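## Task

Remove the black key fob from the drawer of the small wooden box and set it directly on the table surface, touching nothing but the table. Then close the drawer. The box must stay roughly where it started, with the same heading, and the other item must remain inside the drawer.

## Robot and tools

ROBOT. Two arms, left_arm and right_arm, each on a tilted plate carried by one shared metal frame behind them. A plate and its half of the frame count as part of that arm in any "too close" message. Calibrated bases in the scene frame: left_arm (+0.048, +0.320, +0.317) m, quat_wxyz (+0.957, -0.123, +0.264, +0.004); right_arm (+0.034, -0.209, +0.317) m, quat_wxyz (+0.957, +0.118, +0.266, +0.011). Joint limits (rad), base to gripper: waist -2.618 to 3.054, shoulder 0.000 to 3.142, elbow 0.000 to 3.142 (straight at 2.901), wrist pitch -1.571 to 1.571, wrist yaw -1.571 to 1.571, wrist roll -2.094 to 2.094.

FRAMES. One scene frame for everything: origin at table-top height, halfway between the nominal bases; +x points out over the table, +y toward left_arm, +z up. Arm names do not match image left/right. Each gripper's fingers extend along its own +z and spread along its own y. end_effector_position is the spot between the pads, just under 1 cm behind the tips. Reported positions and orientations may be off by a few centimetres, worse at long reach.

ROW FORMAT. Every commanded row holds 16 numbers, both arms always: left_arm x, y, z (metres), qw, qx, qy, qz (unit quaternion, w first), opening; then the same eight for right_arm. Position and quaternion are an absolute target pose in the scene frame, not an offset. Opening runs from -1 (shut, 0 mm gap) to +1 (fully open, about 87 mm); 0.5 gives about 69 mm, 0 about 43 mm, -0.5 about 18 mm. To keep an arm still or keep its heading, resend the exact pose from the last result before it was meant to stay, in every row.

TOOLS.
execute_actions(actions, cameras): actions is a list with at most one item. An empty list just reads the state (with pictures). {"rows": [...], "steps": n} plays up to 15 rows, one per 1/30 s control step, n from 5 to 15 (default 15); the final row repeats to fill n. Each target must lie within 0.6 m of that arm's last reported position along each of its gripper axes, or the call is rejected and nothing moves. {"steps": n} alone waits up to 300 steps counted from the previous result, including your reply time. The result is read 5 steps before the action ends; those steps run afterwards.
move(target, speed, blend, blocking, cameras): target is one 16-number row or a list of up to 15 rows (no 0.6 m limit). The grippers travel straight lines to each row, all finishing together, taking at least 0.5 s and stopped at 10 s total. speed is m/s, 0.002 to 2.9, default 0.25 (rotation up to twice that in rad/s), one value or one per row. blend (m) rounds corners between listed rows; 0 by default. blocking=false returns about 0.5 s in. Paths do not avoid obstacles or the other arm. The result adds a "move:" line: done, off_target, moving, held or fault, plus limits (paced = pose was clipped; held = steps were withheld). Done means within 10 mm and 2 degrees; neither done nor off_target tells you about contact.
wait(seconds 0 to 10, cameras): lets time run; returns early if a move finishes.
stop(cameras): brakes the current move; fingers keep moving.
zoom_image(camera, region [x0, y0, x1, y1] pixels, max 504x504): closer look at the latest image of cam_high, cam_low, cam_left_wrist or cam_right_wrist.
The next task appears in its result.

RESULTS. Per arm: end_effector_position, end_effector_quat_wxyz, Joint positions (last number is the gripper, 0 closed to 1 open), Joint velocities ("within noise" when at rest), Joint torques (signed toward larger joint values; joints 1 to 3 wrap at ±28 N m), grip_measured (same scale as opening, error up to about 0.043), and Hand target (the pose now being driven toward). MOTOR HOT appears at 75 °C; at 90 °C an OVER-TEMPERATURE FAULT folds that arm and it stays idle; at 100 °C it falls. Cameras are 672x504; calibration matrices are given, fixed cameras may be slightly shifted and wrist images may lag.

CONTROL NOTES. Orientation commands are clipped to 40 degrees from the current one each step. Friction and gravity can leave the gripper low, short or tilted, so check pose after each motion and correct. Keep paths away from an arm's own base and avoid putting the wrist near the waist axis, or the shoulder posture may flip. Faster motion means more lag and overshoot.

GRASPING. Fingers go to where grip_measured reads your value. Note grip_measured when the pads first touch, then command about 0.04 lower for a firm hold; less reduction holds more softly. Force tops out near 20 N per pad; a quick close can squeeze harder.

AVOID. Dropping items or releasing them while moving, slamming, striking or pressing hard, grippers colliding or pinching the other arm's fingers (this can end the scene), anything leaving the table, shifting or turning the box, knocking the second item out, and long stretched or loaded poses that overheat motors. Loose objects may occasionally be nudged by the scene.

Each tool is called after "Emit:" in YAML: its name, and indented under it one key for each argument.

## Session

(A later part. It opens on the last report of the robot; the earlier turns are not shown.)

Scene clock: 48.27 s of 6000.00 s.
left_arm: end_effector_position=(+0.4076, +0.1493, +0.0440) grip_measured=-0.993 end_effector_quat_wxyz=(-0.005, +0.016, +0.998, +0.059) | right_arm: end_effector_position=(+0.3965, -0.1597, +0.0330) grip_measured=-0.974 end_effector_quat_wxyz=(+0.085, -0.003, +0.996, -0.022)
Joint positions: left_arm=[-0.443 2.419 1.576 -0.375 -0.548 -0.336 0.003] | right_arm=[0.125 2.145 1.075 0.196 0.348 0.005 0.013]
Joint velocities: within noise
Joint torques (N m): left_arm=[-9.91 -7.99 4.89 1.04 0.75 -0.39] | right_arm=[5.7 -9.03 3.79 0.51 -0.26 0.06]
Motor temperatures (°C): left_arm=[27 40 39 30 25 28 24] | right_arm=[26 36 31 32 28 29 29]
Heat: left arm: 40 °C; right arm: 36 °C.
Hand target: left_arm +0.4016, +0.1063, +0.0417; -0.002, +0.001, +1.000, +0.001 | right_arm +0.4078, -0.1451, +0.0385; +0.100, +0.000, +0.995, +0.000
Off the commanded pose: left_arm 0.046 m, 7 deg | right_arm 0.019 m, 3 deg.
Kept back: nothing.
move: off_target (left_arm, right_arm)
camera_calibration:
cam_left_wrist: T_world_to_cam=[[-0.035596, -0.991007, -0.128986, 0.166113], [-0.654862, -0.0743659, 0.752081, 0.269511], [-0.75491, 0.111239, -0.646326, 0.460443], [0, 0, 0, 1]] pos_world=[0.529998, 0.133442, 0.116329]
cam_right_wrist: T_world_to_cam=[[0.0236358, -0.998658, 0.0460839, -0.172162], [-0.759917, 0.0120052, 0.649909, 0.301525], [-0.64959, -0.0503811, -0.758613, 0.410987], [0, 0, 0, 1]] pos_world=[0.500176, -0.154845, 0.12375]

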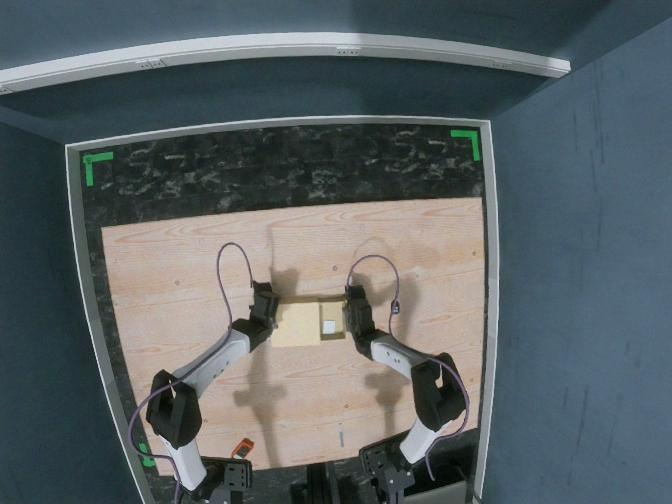

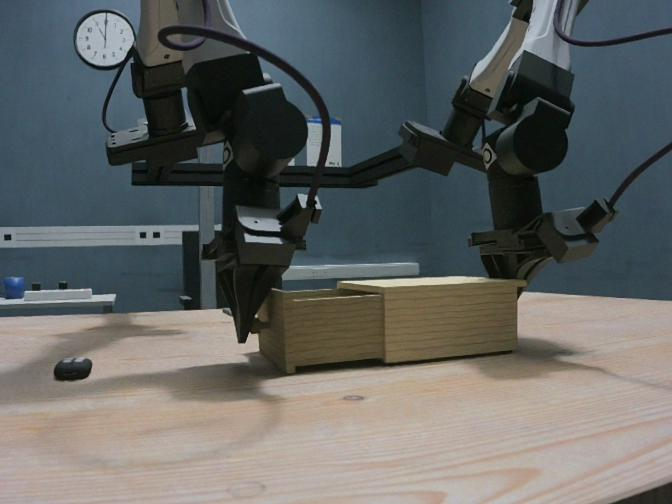

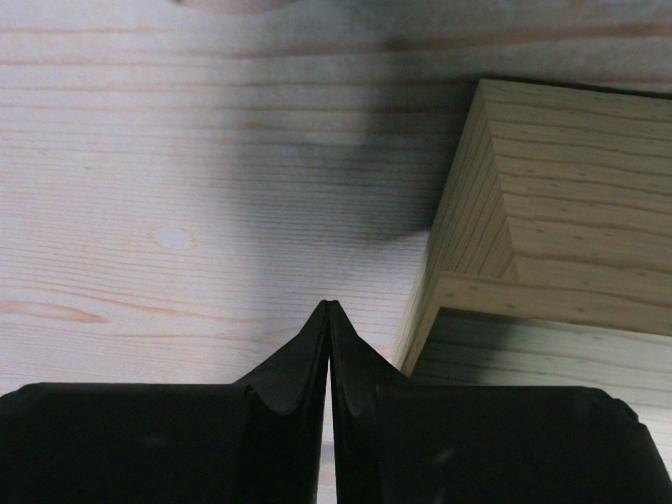

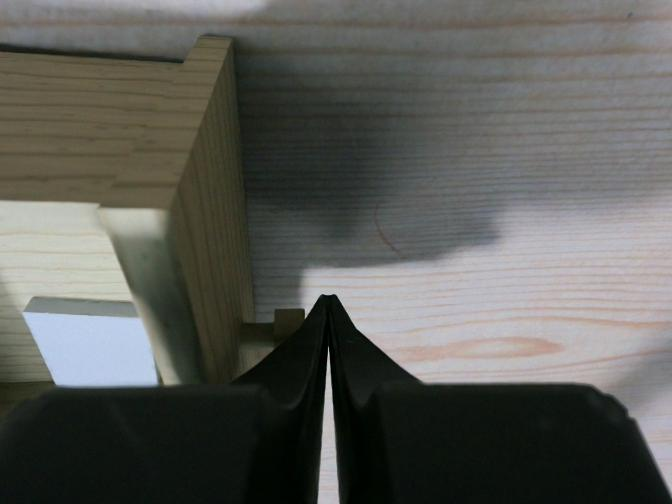

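Emit:
move:
  target:
    - [0.403,0.095,0.038,0,0,1,0,-1,0.408,-0.10,0.038,0.1,0,0.995,0,-1]
  speed: 0.1

Scene clock: 49.33 s of 6000.00 s.
left_arm: end_effector_position=(+0.4068, +0.1483, +0.0467) grip_measured=-0.993 end_effector_quat_wxyz=(-0.009, +0.021, +0.997, +0.071) | right_arm: end_effector_position=(+0.4052, -0.1281, +0.0410) grip_measured=-0.974 end_effector_quat_wxyz=(+0.093, -0.002, +0.995, -0.036)
Joint positions: left_arm=[-0.455 2.432 1.605 -0.419 -0.573 -0.35 0.003] | right_arm=[0.22 2.17 1.133 0.147 0.438 0.079 0.013]
Joint velocities: within noise
Joint torques (N m): left_arm=[-10.43 -7.92 4.96 1.14 0.91 -0.44] | right_arm=[7.73 -6.43 4.53 0.62 -0.42 0.15]
Motor temperatures (°C): left_arm=[27 40 39 30 25 28 24] | right_arm=[26 36 31 31 28 29 29]
Heat: left arm: 40 °C; right arm: 36 °C.
Hand target: left_arm +0.4014, +0.0980, +0.0434; -0.003, +0.002, +1.000, +0.002 | right_arm +0.4072, -0.1007, +0.0395; +0.099, +0.000, +0.995, +0.000
Off the commanded pose: left_arm 0.054 m, 9 deg | right_arm 0.028 m, 4 deg.
Kept back: nothing.
move: off_target (left_arm, right_arm)
camera_calibration:
cam_left_wrist: T_world_to_cam=[[-0.0456228, -0.987004, -0.154081, 0.170093], [-0.64881, -0.0880043, 0.755845, 0.266347], [-0.759582, 0.134453, -0.636363, 0.459617], [0, 0, 0, 1]] pos_world=[0.529685, 0.129526, 0.117375]
cam_right_wrist: T_world_to_cam=[[0.0177125, -0.997068, 0.0744437, -0.139742], [-0.769885, 0.0339043, 0.637281, 0.309842], [-0.637936, -0.0686009, -0.767027, 0.417597], [0, 0, 0, 1]] pos_world=[0.507418, -0.12119, 0.133254]

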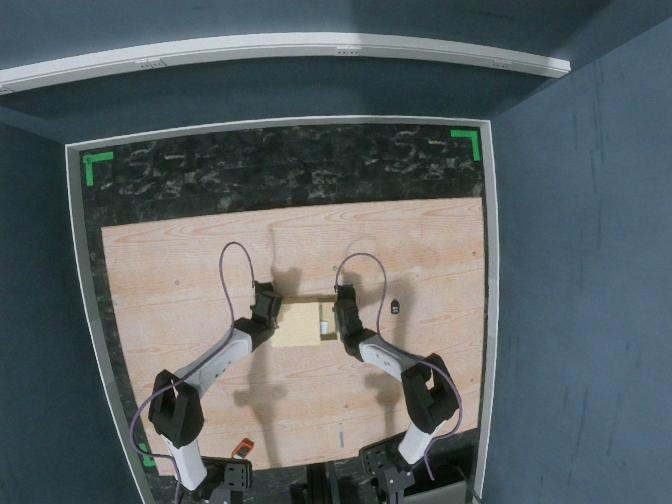

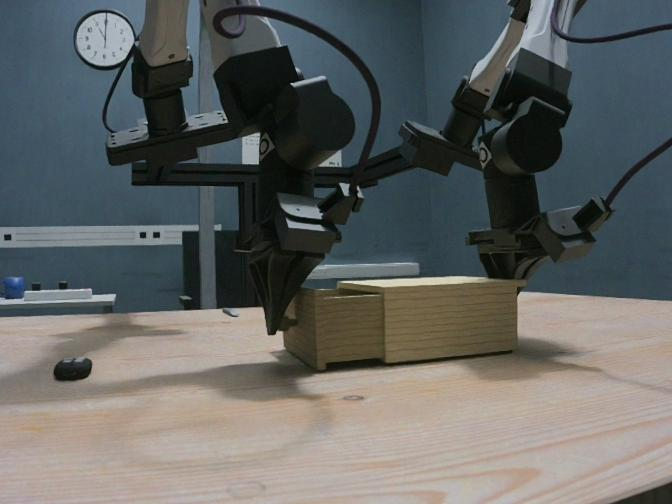

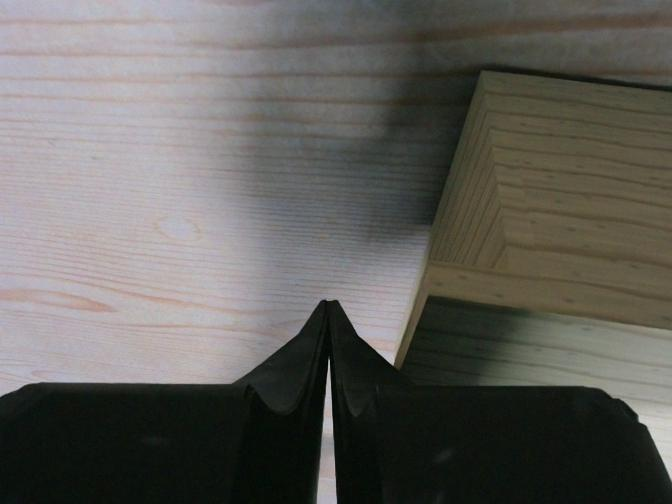

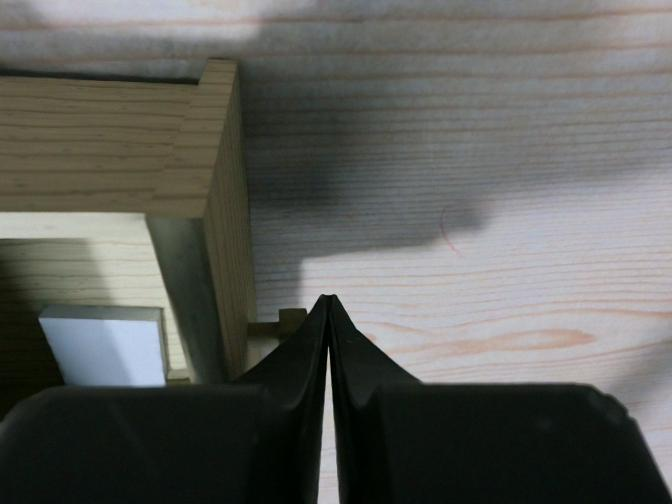

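Emit:
move:
  target:
    - [0.403,0.092,0.038,0,0,1,0,-1,0.41,-0.045,0.036,0.1,0,0.995,0,-1]
  speed: 0.12

Scene clock: 50.43 s of 6000.00 s.
left_arm: end_effector_position=(+0.4062, +0.1477, +0.0479) grip_measured=-0.993 end_effector_quat_wxyz=(-0.011, +0.023, +0.997, +0.075) | right_arm: end_effector_position=(+0.4082, -0.0818, +0.0399) grip_measured=-0.974 end_effector_quat_wxyz=(+0.092, -0.007, +0.994, -0.052)
Joint positions: left_arm=[-0.46 2.436 1.615 -0.435 -0.581 -0.355 0.003] | right_arm=[0.334 2.26 1.255 0.06 0.537 0.173 0.013]
Joint velocities: within noise
Joint torques (N m): left_arm=[-10.47 -7.86 5 1.22 0.97 -0.47] | right_arm=[9.18 -6.45 5.01 0.7 -0.67 0.28]
Motor temperatures (°C): left_arm=[28 40 39 30 25 28 23] | right_arm=[26 36 31 31 28 29 29]
Heat: left arm: 40 °C; right arm: 36 °C.
Hand target: left_arm +0.4012, +0.0953, +0.0440; -0.004, +0.003, +1.000, +0.002 | right_arm +0.4087, -0.0462, +0.0387; +0.099, -0.001, +0.995, -0.001
Off the commanded pose: left_arm 0.057 m, 9 deg | right_arm 0.037 m, 6 deg.
Kept back: nothing.
move: off_target (left_arm, right_arm)
camera_calibration:
cam_left_wrist: T_world_to_cam=[[-0.051, -0.985459, -0.162081, 0.172072], [-0.646117, -0.0911941, 0.757771, 0.264248], [-0.761533, 0.143369, -0.632071, 0.459294], [0, 0, 0, 1]] pos_world=[0.529278, 0.127819, 0.117956]
cam_right_wrist: T_world_to_cam=[[0.0243988, -0.99405, 0.106155, -0.0972972], [-0.768465, 0.0492698, 0.637992, 0.311916], [-0.639427, -0.0971428, -0.76269, 0.41996], [0, 0, 0, 1]] pos_world=[0.510604, -0.0712903, 0.131628]

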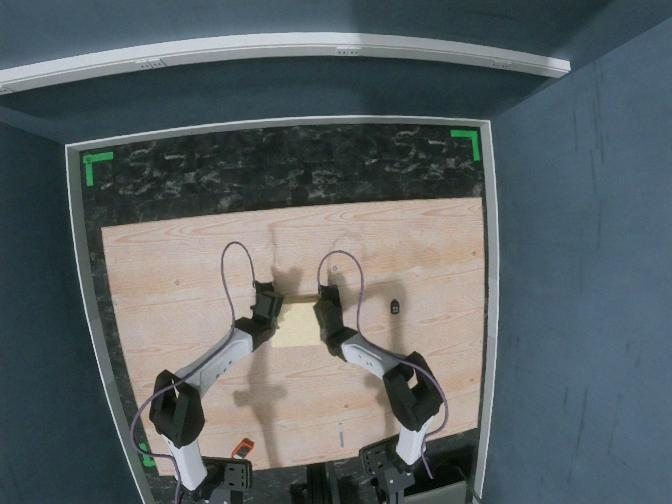

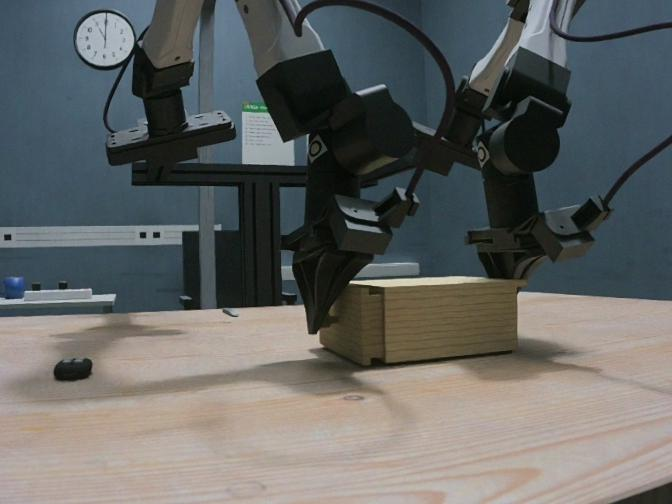

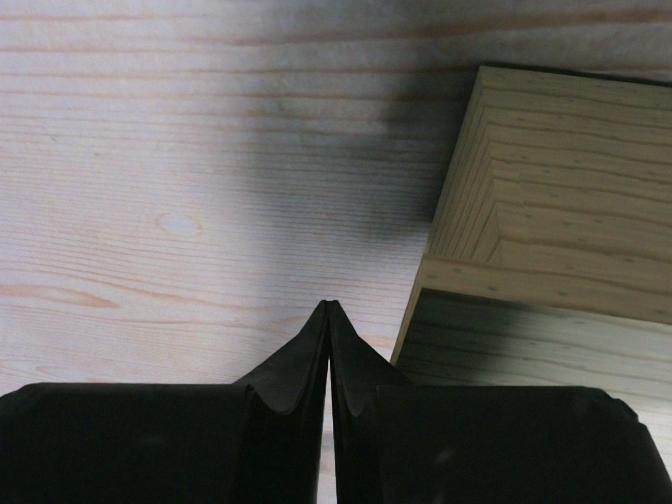

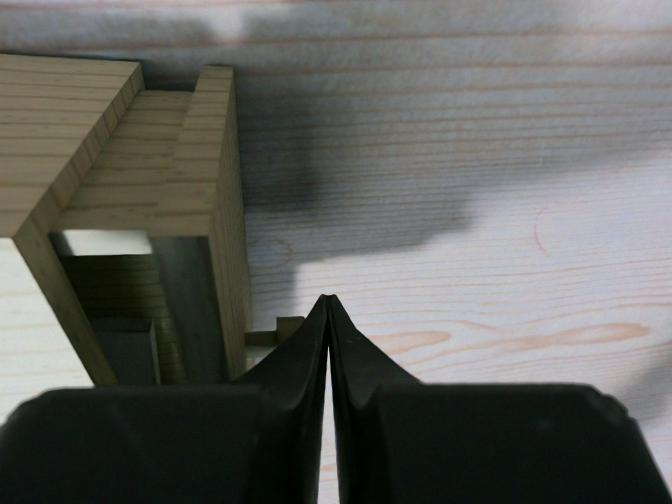

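Emit:
move:
  target:
    - [0.403,0.092,0.038,0,0,1,0,-1,0.41,-0.008,0.036,0.1,0,0.995,0,-1]
  speed: 0.12

Scene clock: 51.43 s of 6000.00 s.
left_arm: end_effector_position=(+0.4053, +0.1448, +0.0486) grip_measured=-0.993 end_effector_quat_wxyz=(-0.011, +0.024, +0.997, +0.075) | right_arm: end_effector_position=(+0.4080, -0.0717, +0.0411) grip_measured=-0.974 end_effector_quat_wxyz=(+0.090, -0.011, +0.993, -0.074)
Joint positions: left_arm=[-0.467 2.438 1.617 -0.437 -0.582 -0.361 0.003] | right_arm=[0.373 2.294 1.308 0.007 0.602 0.205 0.013]
Joint velocities: within noise
Joint torques (N m): left_arm=[-9.96 -7.86 5.07 1.24 0.98 -0.42] | right_arm=[5.42 -8.72 3.04 0.5 -0.08 -0.1]
Motor temperatures (°C): left_arm=[28 41 39 30 25 28 23] | right_arm=[26 36 31 31 28 29 29]
Heat: left arm: 41 °C; right arm: 36 °C.
Hand target: left_arm +0.4014, +0.0949, +0.0438; -0.003, +0.003, +1.000, +0.002 | right_arm +0.4087, -0.0692, +0.0405; +0.091, -0.007, +0.994, -0.065
Off the commanded pose: left_arm 0.054 m, 9 deg | right_arm 0.064 m, 9 deg.
Kept back: nothing.
move: held (right_arm; a check stopped the path), off_target (left_arm; braked when a check withheld steps of right_arm); limits=held
pose unreachable (right arm): on one or more control steps of this call this arm could not follow its commanded pose, so it was not sent that pose on those steps. It may still have moved: this result reports where it is.
cause: moving toward the commanded pose would bring a part of the arm too close to another arm (this arm's wrist (the part past joint 4) and the left arm's wrist (the part past joint 4), along the way the arms are being sent, or toward where that arm still pushes).
camera_calibration:
cam_left_wrist: T_world_to_cam=[[-0.0516294, -0.985627, -0.160852, 0.169402], [-0.646911, -0.0896982, 0.757272, 0.263011], [-0.760816, 0.143154, -0.632982, 0.459225], [0, 0, 0, 1]] pos_world=[0.528276, 0.124818, 0.118759]
cam_right_wrist: T_world_to_cam=[[0.0290942, -0.988015, 0.151592, -0.0906916], [-0.7664, 0.0753105, 0.637933, 0.311511], [-0.641704, -0.13474, -0.755024, 0.419681], [0, 0, 0, 1]] pos_world=[0.510691, -0.0565167, 0.131894]

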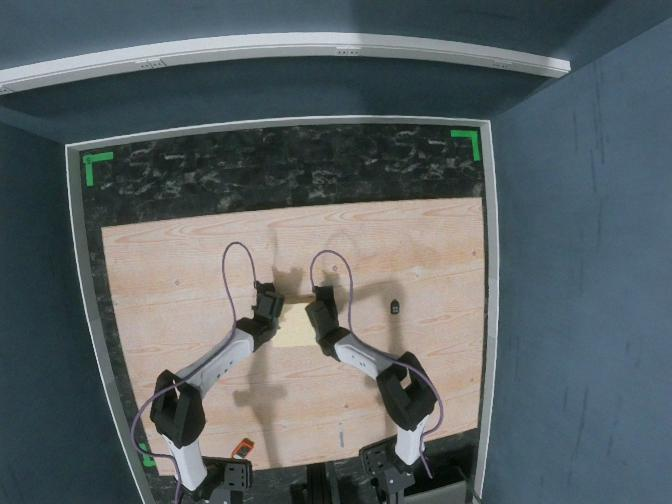

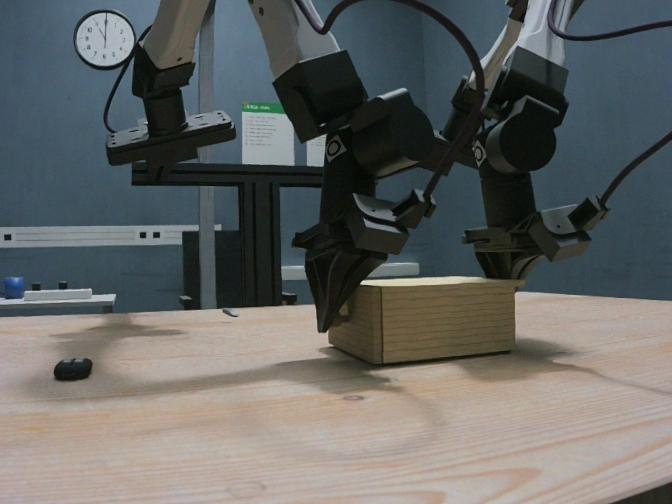

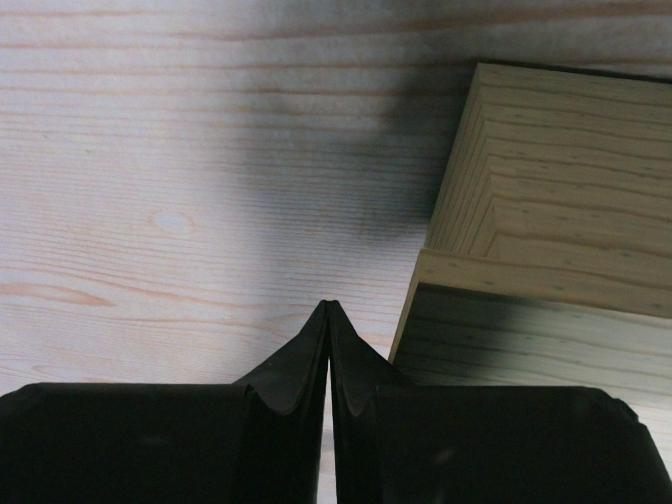

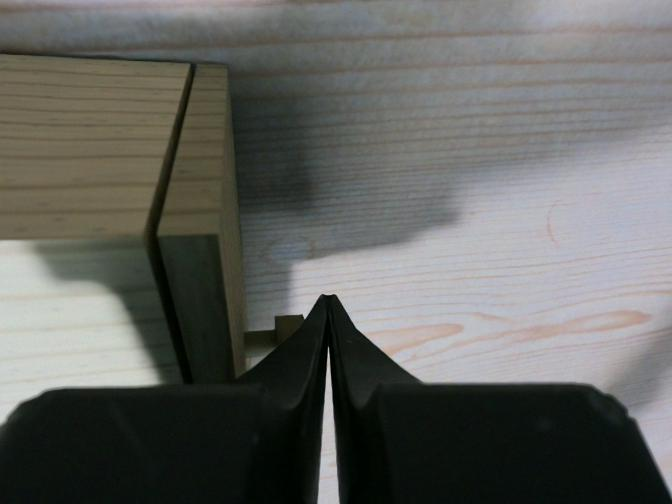

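Emit:
move:
  target:
    - [0.403,0.086,0.04,0,0,1,0,-1,0.408,-0.085,0.038,0.1,0,0.995,0,-1]
    - [0.403,0.070,0.04,0,0,1,0,-1,0.408,-0.100,0.038,0.1,0,0.995,0,-1]
  speed: 0.1

Scene clock: 52.93 s of 6000.00 s.
left_arm: end_effector_position=(+0.4045, +0.1161, +0.0505) grip_measured=-0.993 end_effector_quat_wxyz=(-0.010, +0.028, +0.997, +0.065) | right_arm: end_effector_position=(+0.3868, -0.1019, +0.0259) grip_measured=-0.974 end_effector_quat_wxyz=(+0.071, -0.010, +0.997, -0.016)
Joint positions: left_arm=[-0.516 2.491 1.701 -0.489 -0.581 -0.402 0.003] | right_arm=[0.257 2.245 1.161 0.137 0.415 0.116 0.013]
Joint velocities: within noise
Joint torques (N m): left_arm=[-9.48 -8.06 5.49 1.28 0.87 -0.39] | right_arm=[4.37 -11.88 1.81 0.67 -0.24 -0.18]
Motor temperatures (°C): left_arm=[28 41 39 30 25 28 23] | right_arm=[26 37 31 31 28 29 29]
Heat: left arm: 41 °C; right arm: 37 °C.
Hand target: left_arm +0.4019, +0.0724, +0.0448; -0.003, +0.002, +1.000, +0.001 | right_arm +0.4079, -0.1002, +0.0381; +0.100, +0.000, +0.995, -0.001
Off the commanded pose: left_arm 0.047 m, 8 deg | right_arm 0.024 m, 4 deg.
Kept back: nothing.
move: off_target (left_arm, right_arm)
camera_calibration:
cam_left_wrist: T_world_to_cam=[[-0.0607335, -0.98796, -0.142288, 0.144413], [-0.64773, -0.0694509, 0.758698, 0.256403], [-0.759446, 0.138243, -0.635713, 0.464167], [0, 0, 0, 1]] pos_world=[0.52736, 0.0963145, 0.121093]
cam_right_wrist: T_world_to_cam=[[0.037657, -0.998662, 0.0354299, -0.119038], [-0.740636, -0.00409044, 0.671894, 0.288356], [-0.67085, -0.0515422, -0.739799, 0.409848], [0, 0, 0, 1]] pos_world=[0.492996, -0.0965743, 0.113678]

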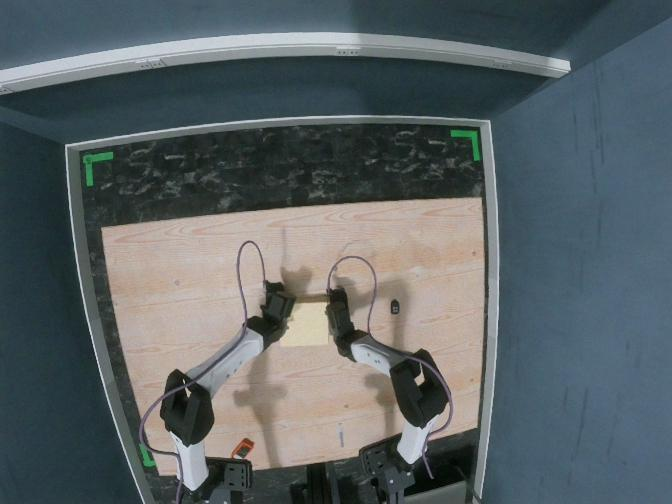

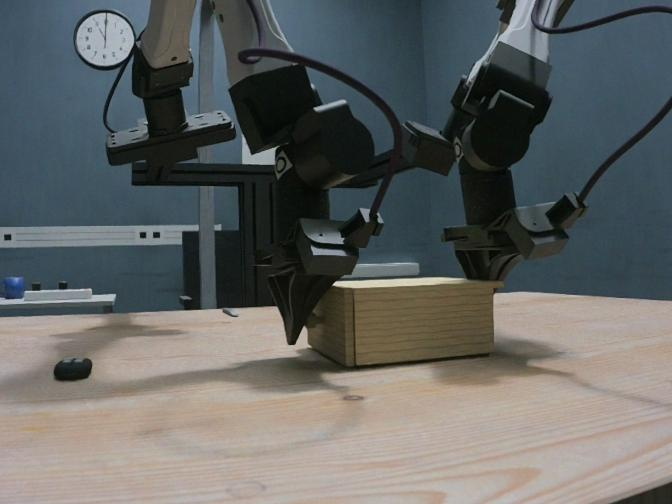

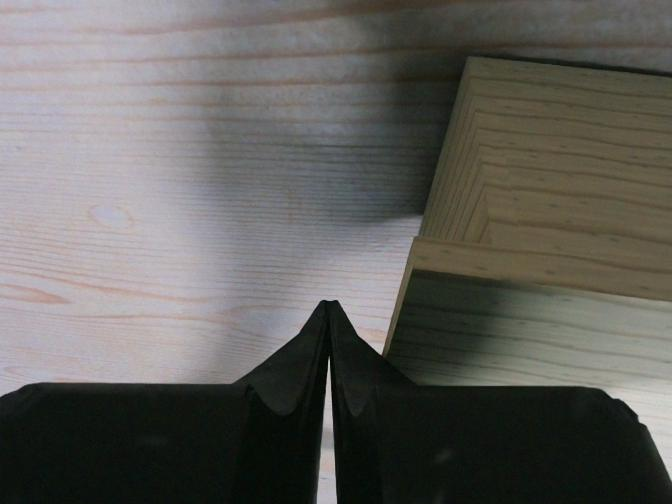

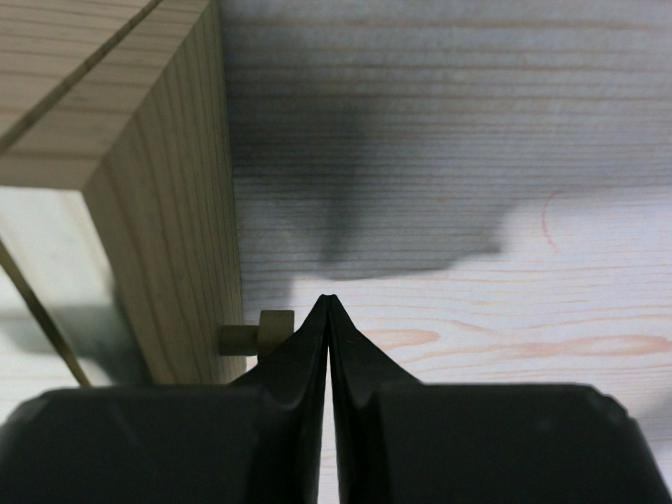

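Emit:
move:
  target:
    - [0.403,0.068,0.04,0,0,1,0,-1,0.41,-0.056,0.036,0.1,0,0.995,0,-1]
  speed: 0.1

Emit:
zoom_image:
  camera: "cam_low"
  region: [240, 240, 530, 400]

Scene clock: 53.97 s of 6000.00 s.
left_arm: end_effector_position=(+0.4044, +0.1160, +0.0505) grip_measured=-0.993 end_effector_quat_wxyz=(-0.012, +0.028, +0.997, +0.067) | right_arm: end_effector_position=(+0.4020, -0.0981, +0.0368) grip_measured=-0.974 end_effector_quat_wxyz=(+0.083, -0.004, +0.995, -0.055)
Joint positions: left_arm=[-0.516 2.495 1.709 -0.499 -0.581 -0.406 0.003] | right_arm=[0.3 2.245 1.222 0.072 0.521 0.155 0.013]
Joint velocities: within noise
Joint torques (N m): left_arm=[-9.77 -8.08 5.44 1.26 0.83 -0.41] | right_arm=[9.89 -6.9 5.38 0.71 -0.64 0.21]
Motor temperatures (°C): left_arm=[28 41 39 30 25 28 23] | right_arm=[26 37 31 31 28 29 29]
Heat: left arm: 41 °C; right arm: 37 °C.
Hand target: left_arm +0.4018, +0.0707, +0.0451; -0.003, +0.002, +1.000, +0.002 | right_arm +0.4085, -0.0574, +0.0392; +0.099, -0.001, +0.995, +0.000
Off the commanded pose: left_arm 0.049 m, 8 deg | right_arm 0.043 m, 7 deg.
Kept back: nothing.
move: off_target (left_arm, right_arm)
camera_calibration:
cam_left_wrist: T_world_to_cam=[[-0.0597978, -0.987691, -0.144538, 0.144106], [-0.644623, -0.0723472, 0.761069, 0.255275], [-0.762158, 0.138683, -0.632362, 0.464983], [0, 0, 0, 1]] pos_world=[0.527564, 0.0963153, 0.120584]
cam_right_wrist: T_world_to_cam=[[0.0197015, -0.993474, 0.112348, -0.111302], [-0.756331, 0.0586828, 0.651552, 0.305495], [-0.653893, -0.0978089, -0.750238, 0.417379], [0, 0, 0, 1]] pos_world=[0.506169, -0.0876795, 0.126592]

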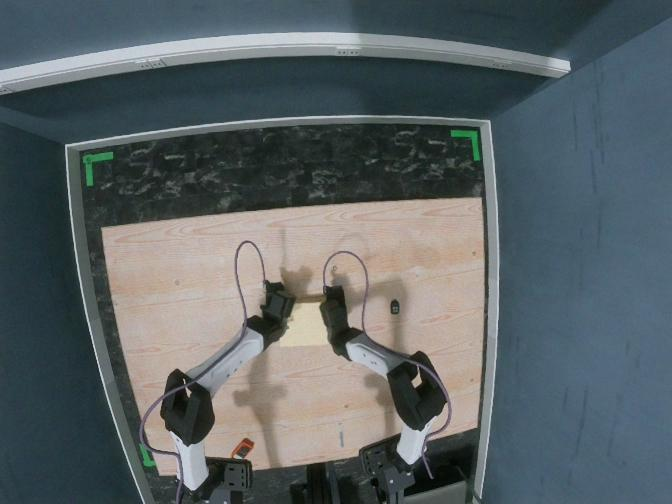

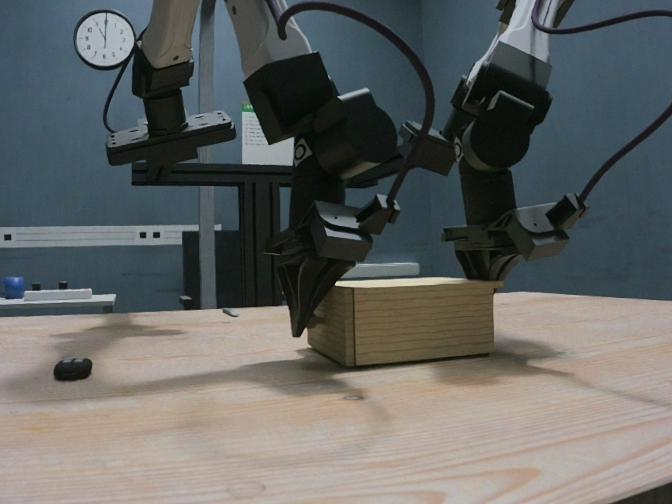

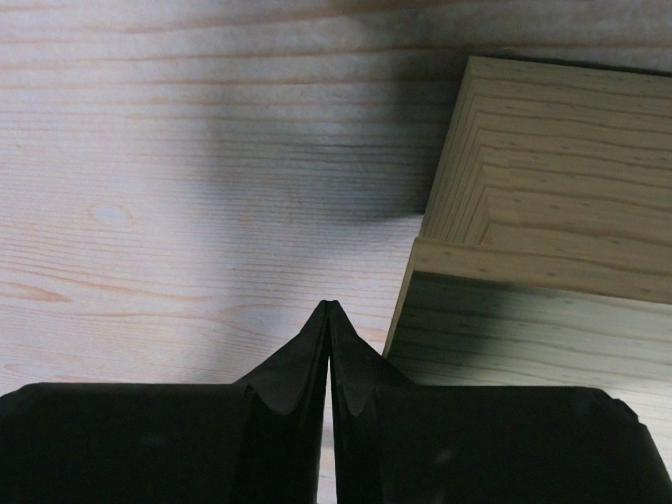

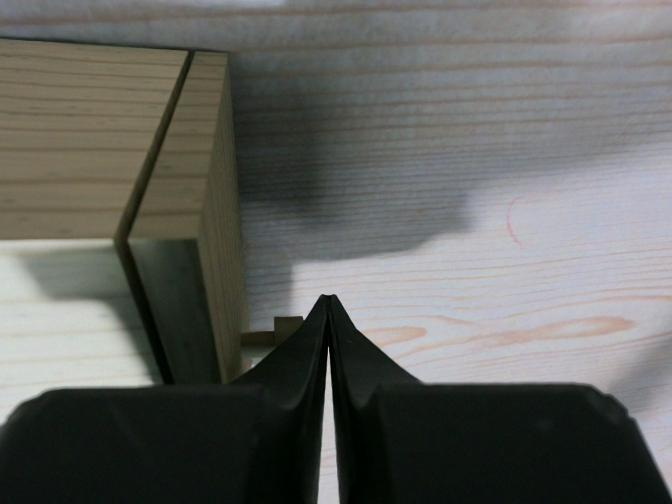

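Scaled by 1.738 from the camera's 672x504 image, which has a finer 960x720 frame.

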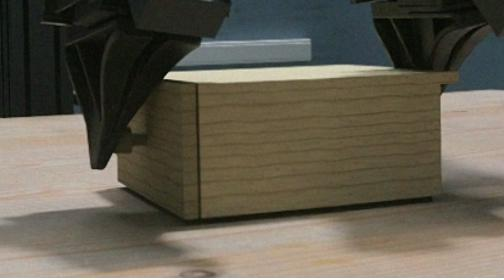

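Emit:
move:
  target:
    - [0.403,0.17,0.05,0,0,1,0,-1,0.405,-0.16,0.038,0.1,0,0.995,0,-1]
    - [0.39,0.20,0.16,0,0,1,0,-1,0.39,-0.2,0.16,0.1,0,0.995,0,-1]
  speed: 0.25
  blend: [0.01,0]

Emit:
zoom_image:
  camera: "cam_high"
  region: [250, 270, 430, 370]

Scene clock: 55.87 s of 6000.00 s.
left_arm: end_effector_position=(+0.3906, +0.2011, +0.1547) grip_measured=-0.993 end_effector_quat_wxyz=(-0.001, +0.002, +1.000, +0.004) | right_arm: end_effector_position=(+0.3867, -0.1972, +0.1532) grip_measured=-0.974 end_effector_quat_wxyz=(+0.092, -0.001, +0.996, -0.003)
Joint positions: left_arm=[-0.421 1.919 1.196 -0.437 -0.439 -0.317 0.003] | right_arm=[0.105 1.637 0.878 -0.098 0.298 -0.006 0.013]
Joint velocities: within noise
Joint torques (N m): left_arm=[-4.83 -10.55 3.41 0.51 0.03 0.08] | right_arm=[2.06 -9.43 3.66 0.47 -0.05 -0.22]
Motor temperatures (°C): left_arm=[29 42 39 30 25 28 23] | right_arm=[26 37 31 31 28 29 29]
Heat: left arm: 42 °C; right arm: 37 °C.
Hand target: left_arm +0.3900, +0.1999, +0.1599; +0.000, +0.000, +1.000, +0.000 | right_arm +0.3900, -0.2000, +0.1598; +0.100, +0.000, +0.995, +0.000
Off the commanded pose: left_arm 0.005 m, 1 deg | right_arm 0.008 m, 1 deg.
Kept back: nothing.
move: done
camera_calibration:
cam_left_wrist: T_world_to_cam=[[-0.00736038, -0.999761, -0.0205828, 0.205156], [-0.659093, -0.0106293, 0.751986, 0.167889], [-0.752025, 0.0191009, -0.658857, 0.532667], [0, 0, 0, 1]] pos_world=[0.512743, 0.196717, 0.228924]
cam_right_wrist: T_world_to_cam=[[0.021486, -0.999737, 0.00807606, -0.208492], [-0.767735, -0.0113244, 0.640667, 0.216171], [-0.640407, -0.0199656, -0.767776, 0.497752], [0, 0, 0, 1]] pos_world=[0.489206, -0.196051, 0.245353]

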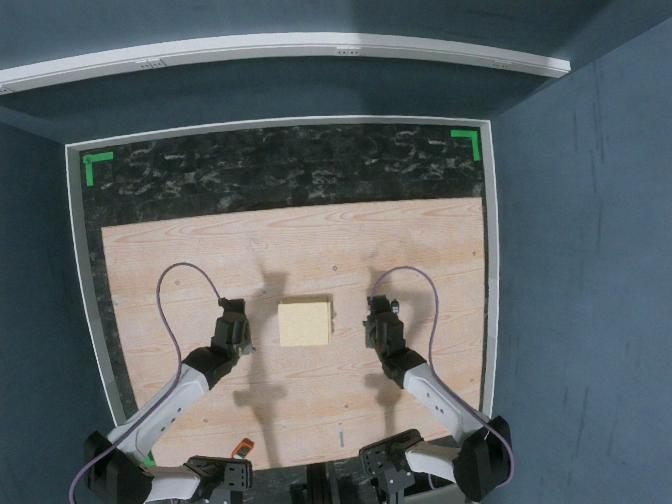

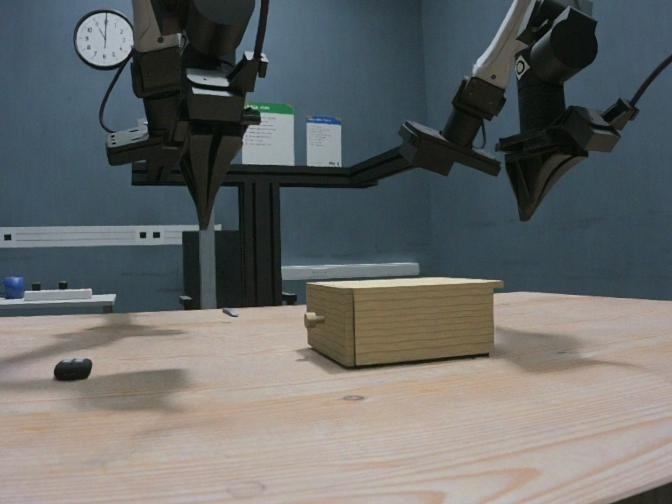

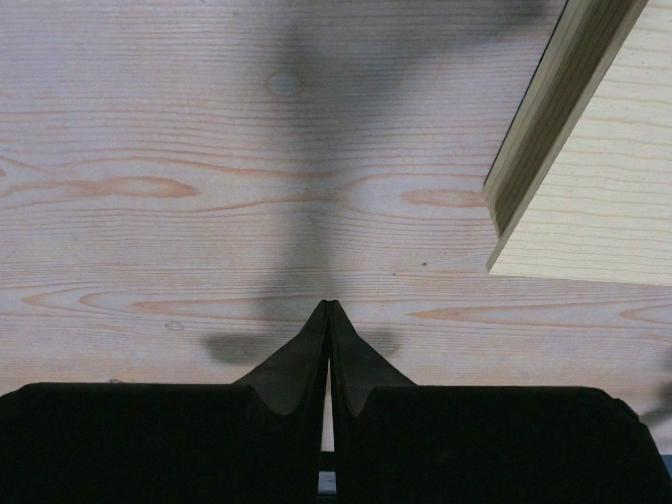

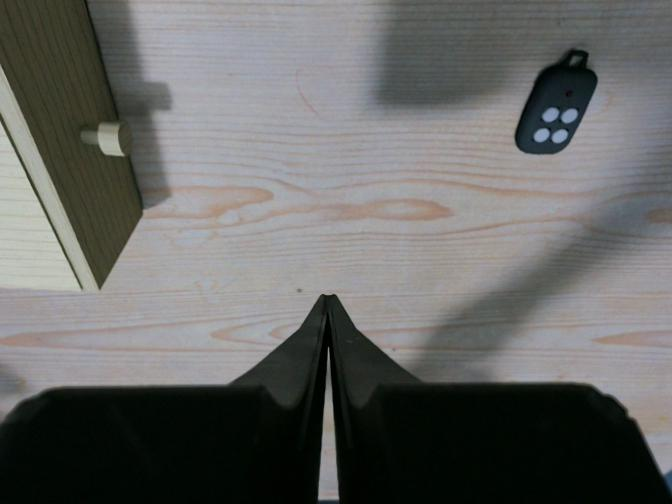

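Scaled by 2.800 from the camera's 672x504 image, which has a finer 960x720 frame.

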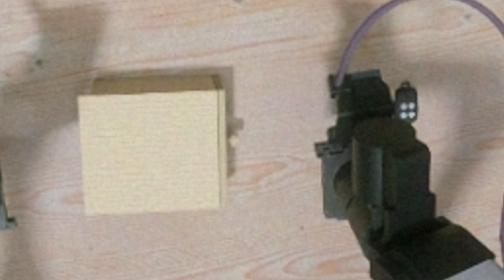

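Emit:
finished_scene:
  scene: 1

The scene is finished: the task was done.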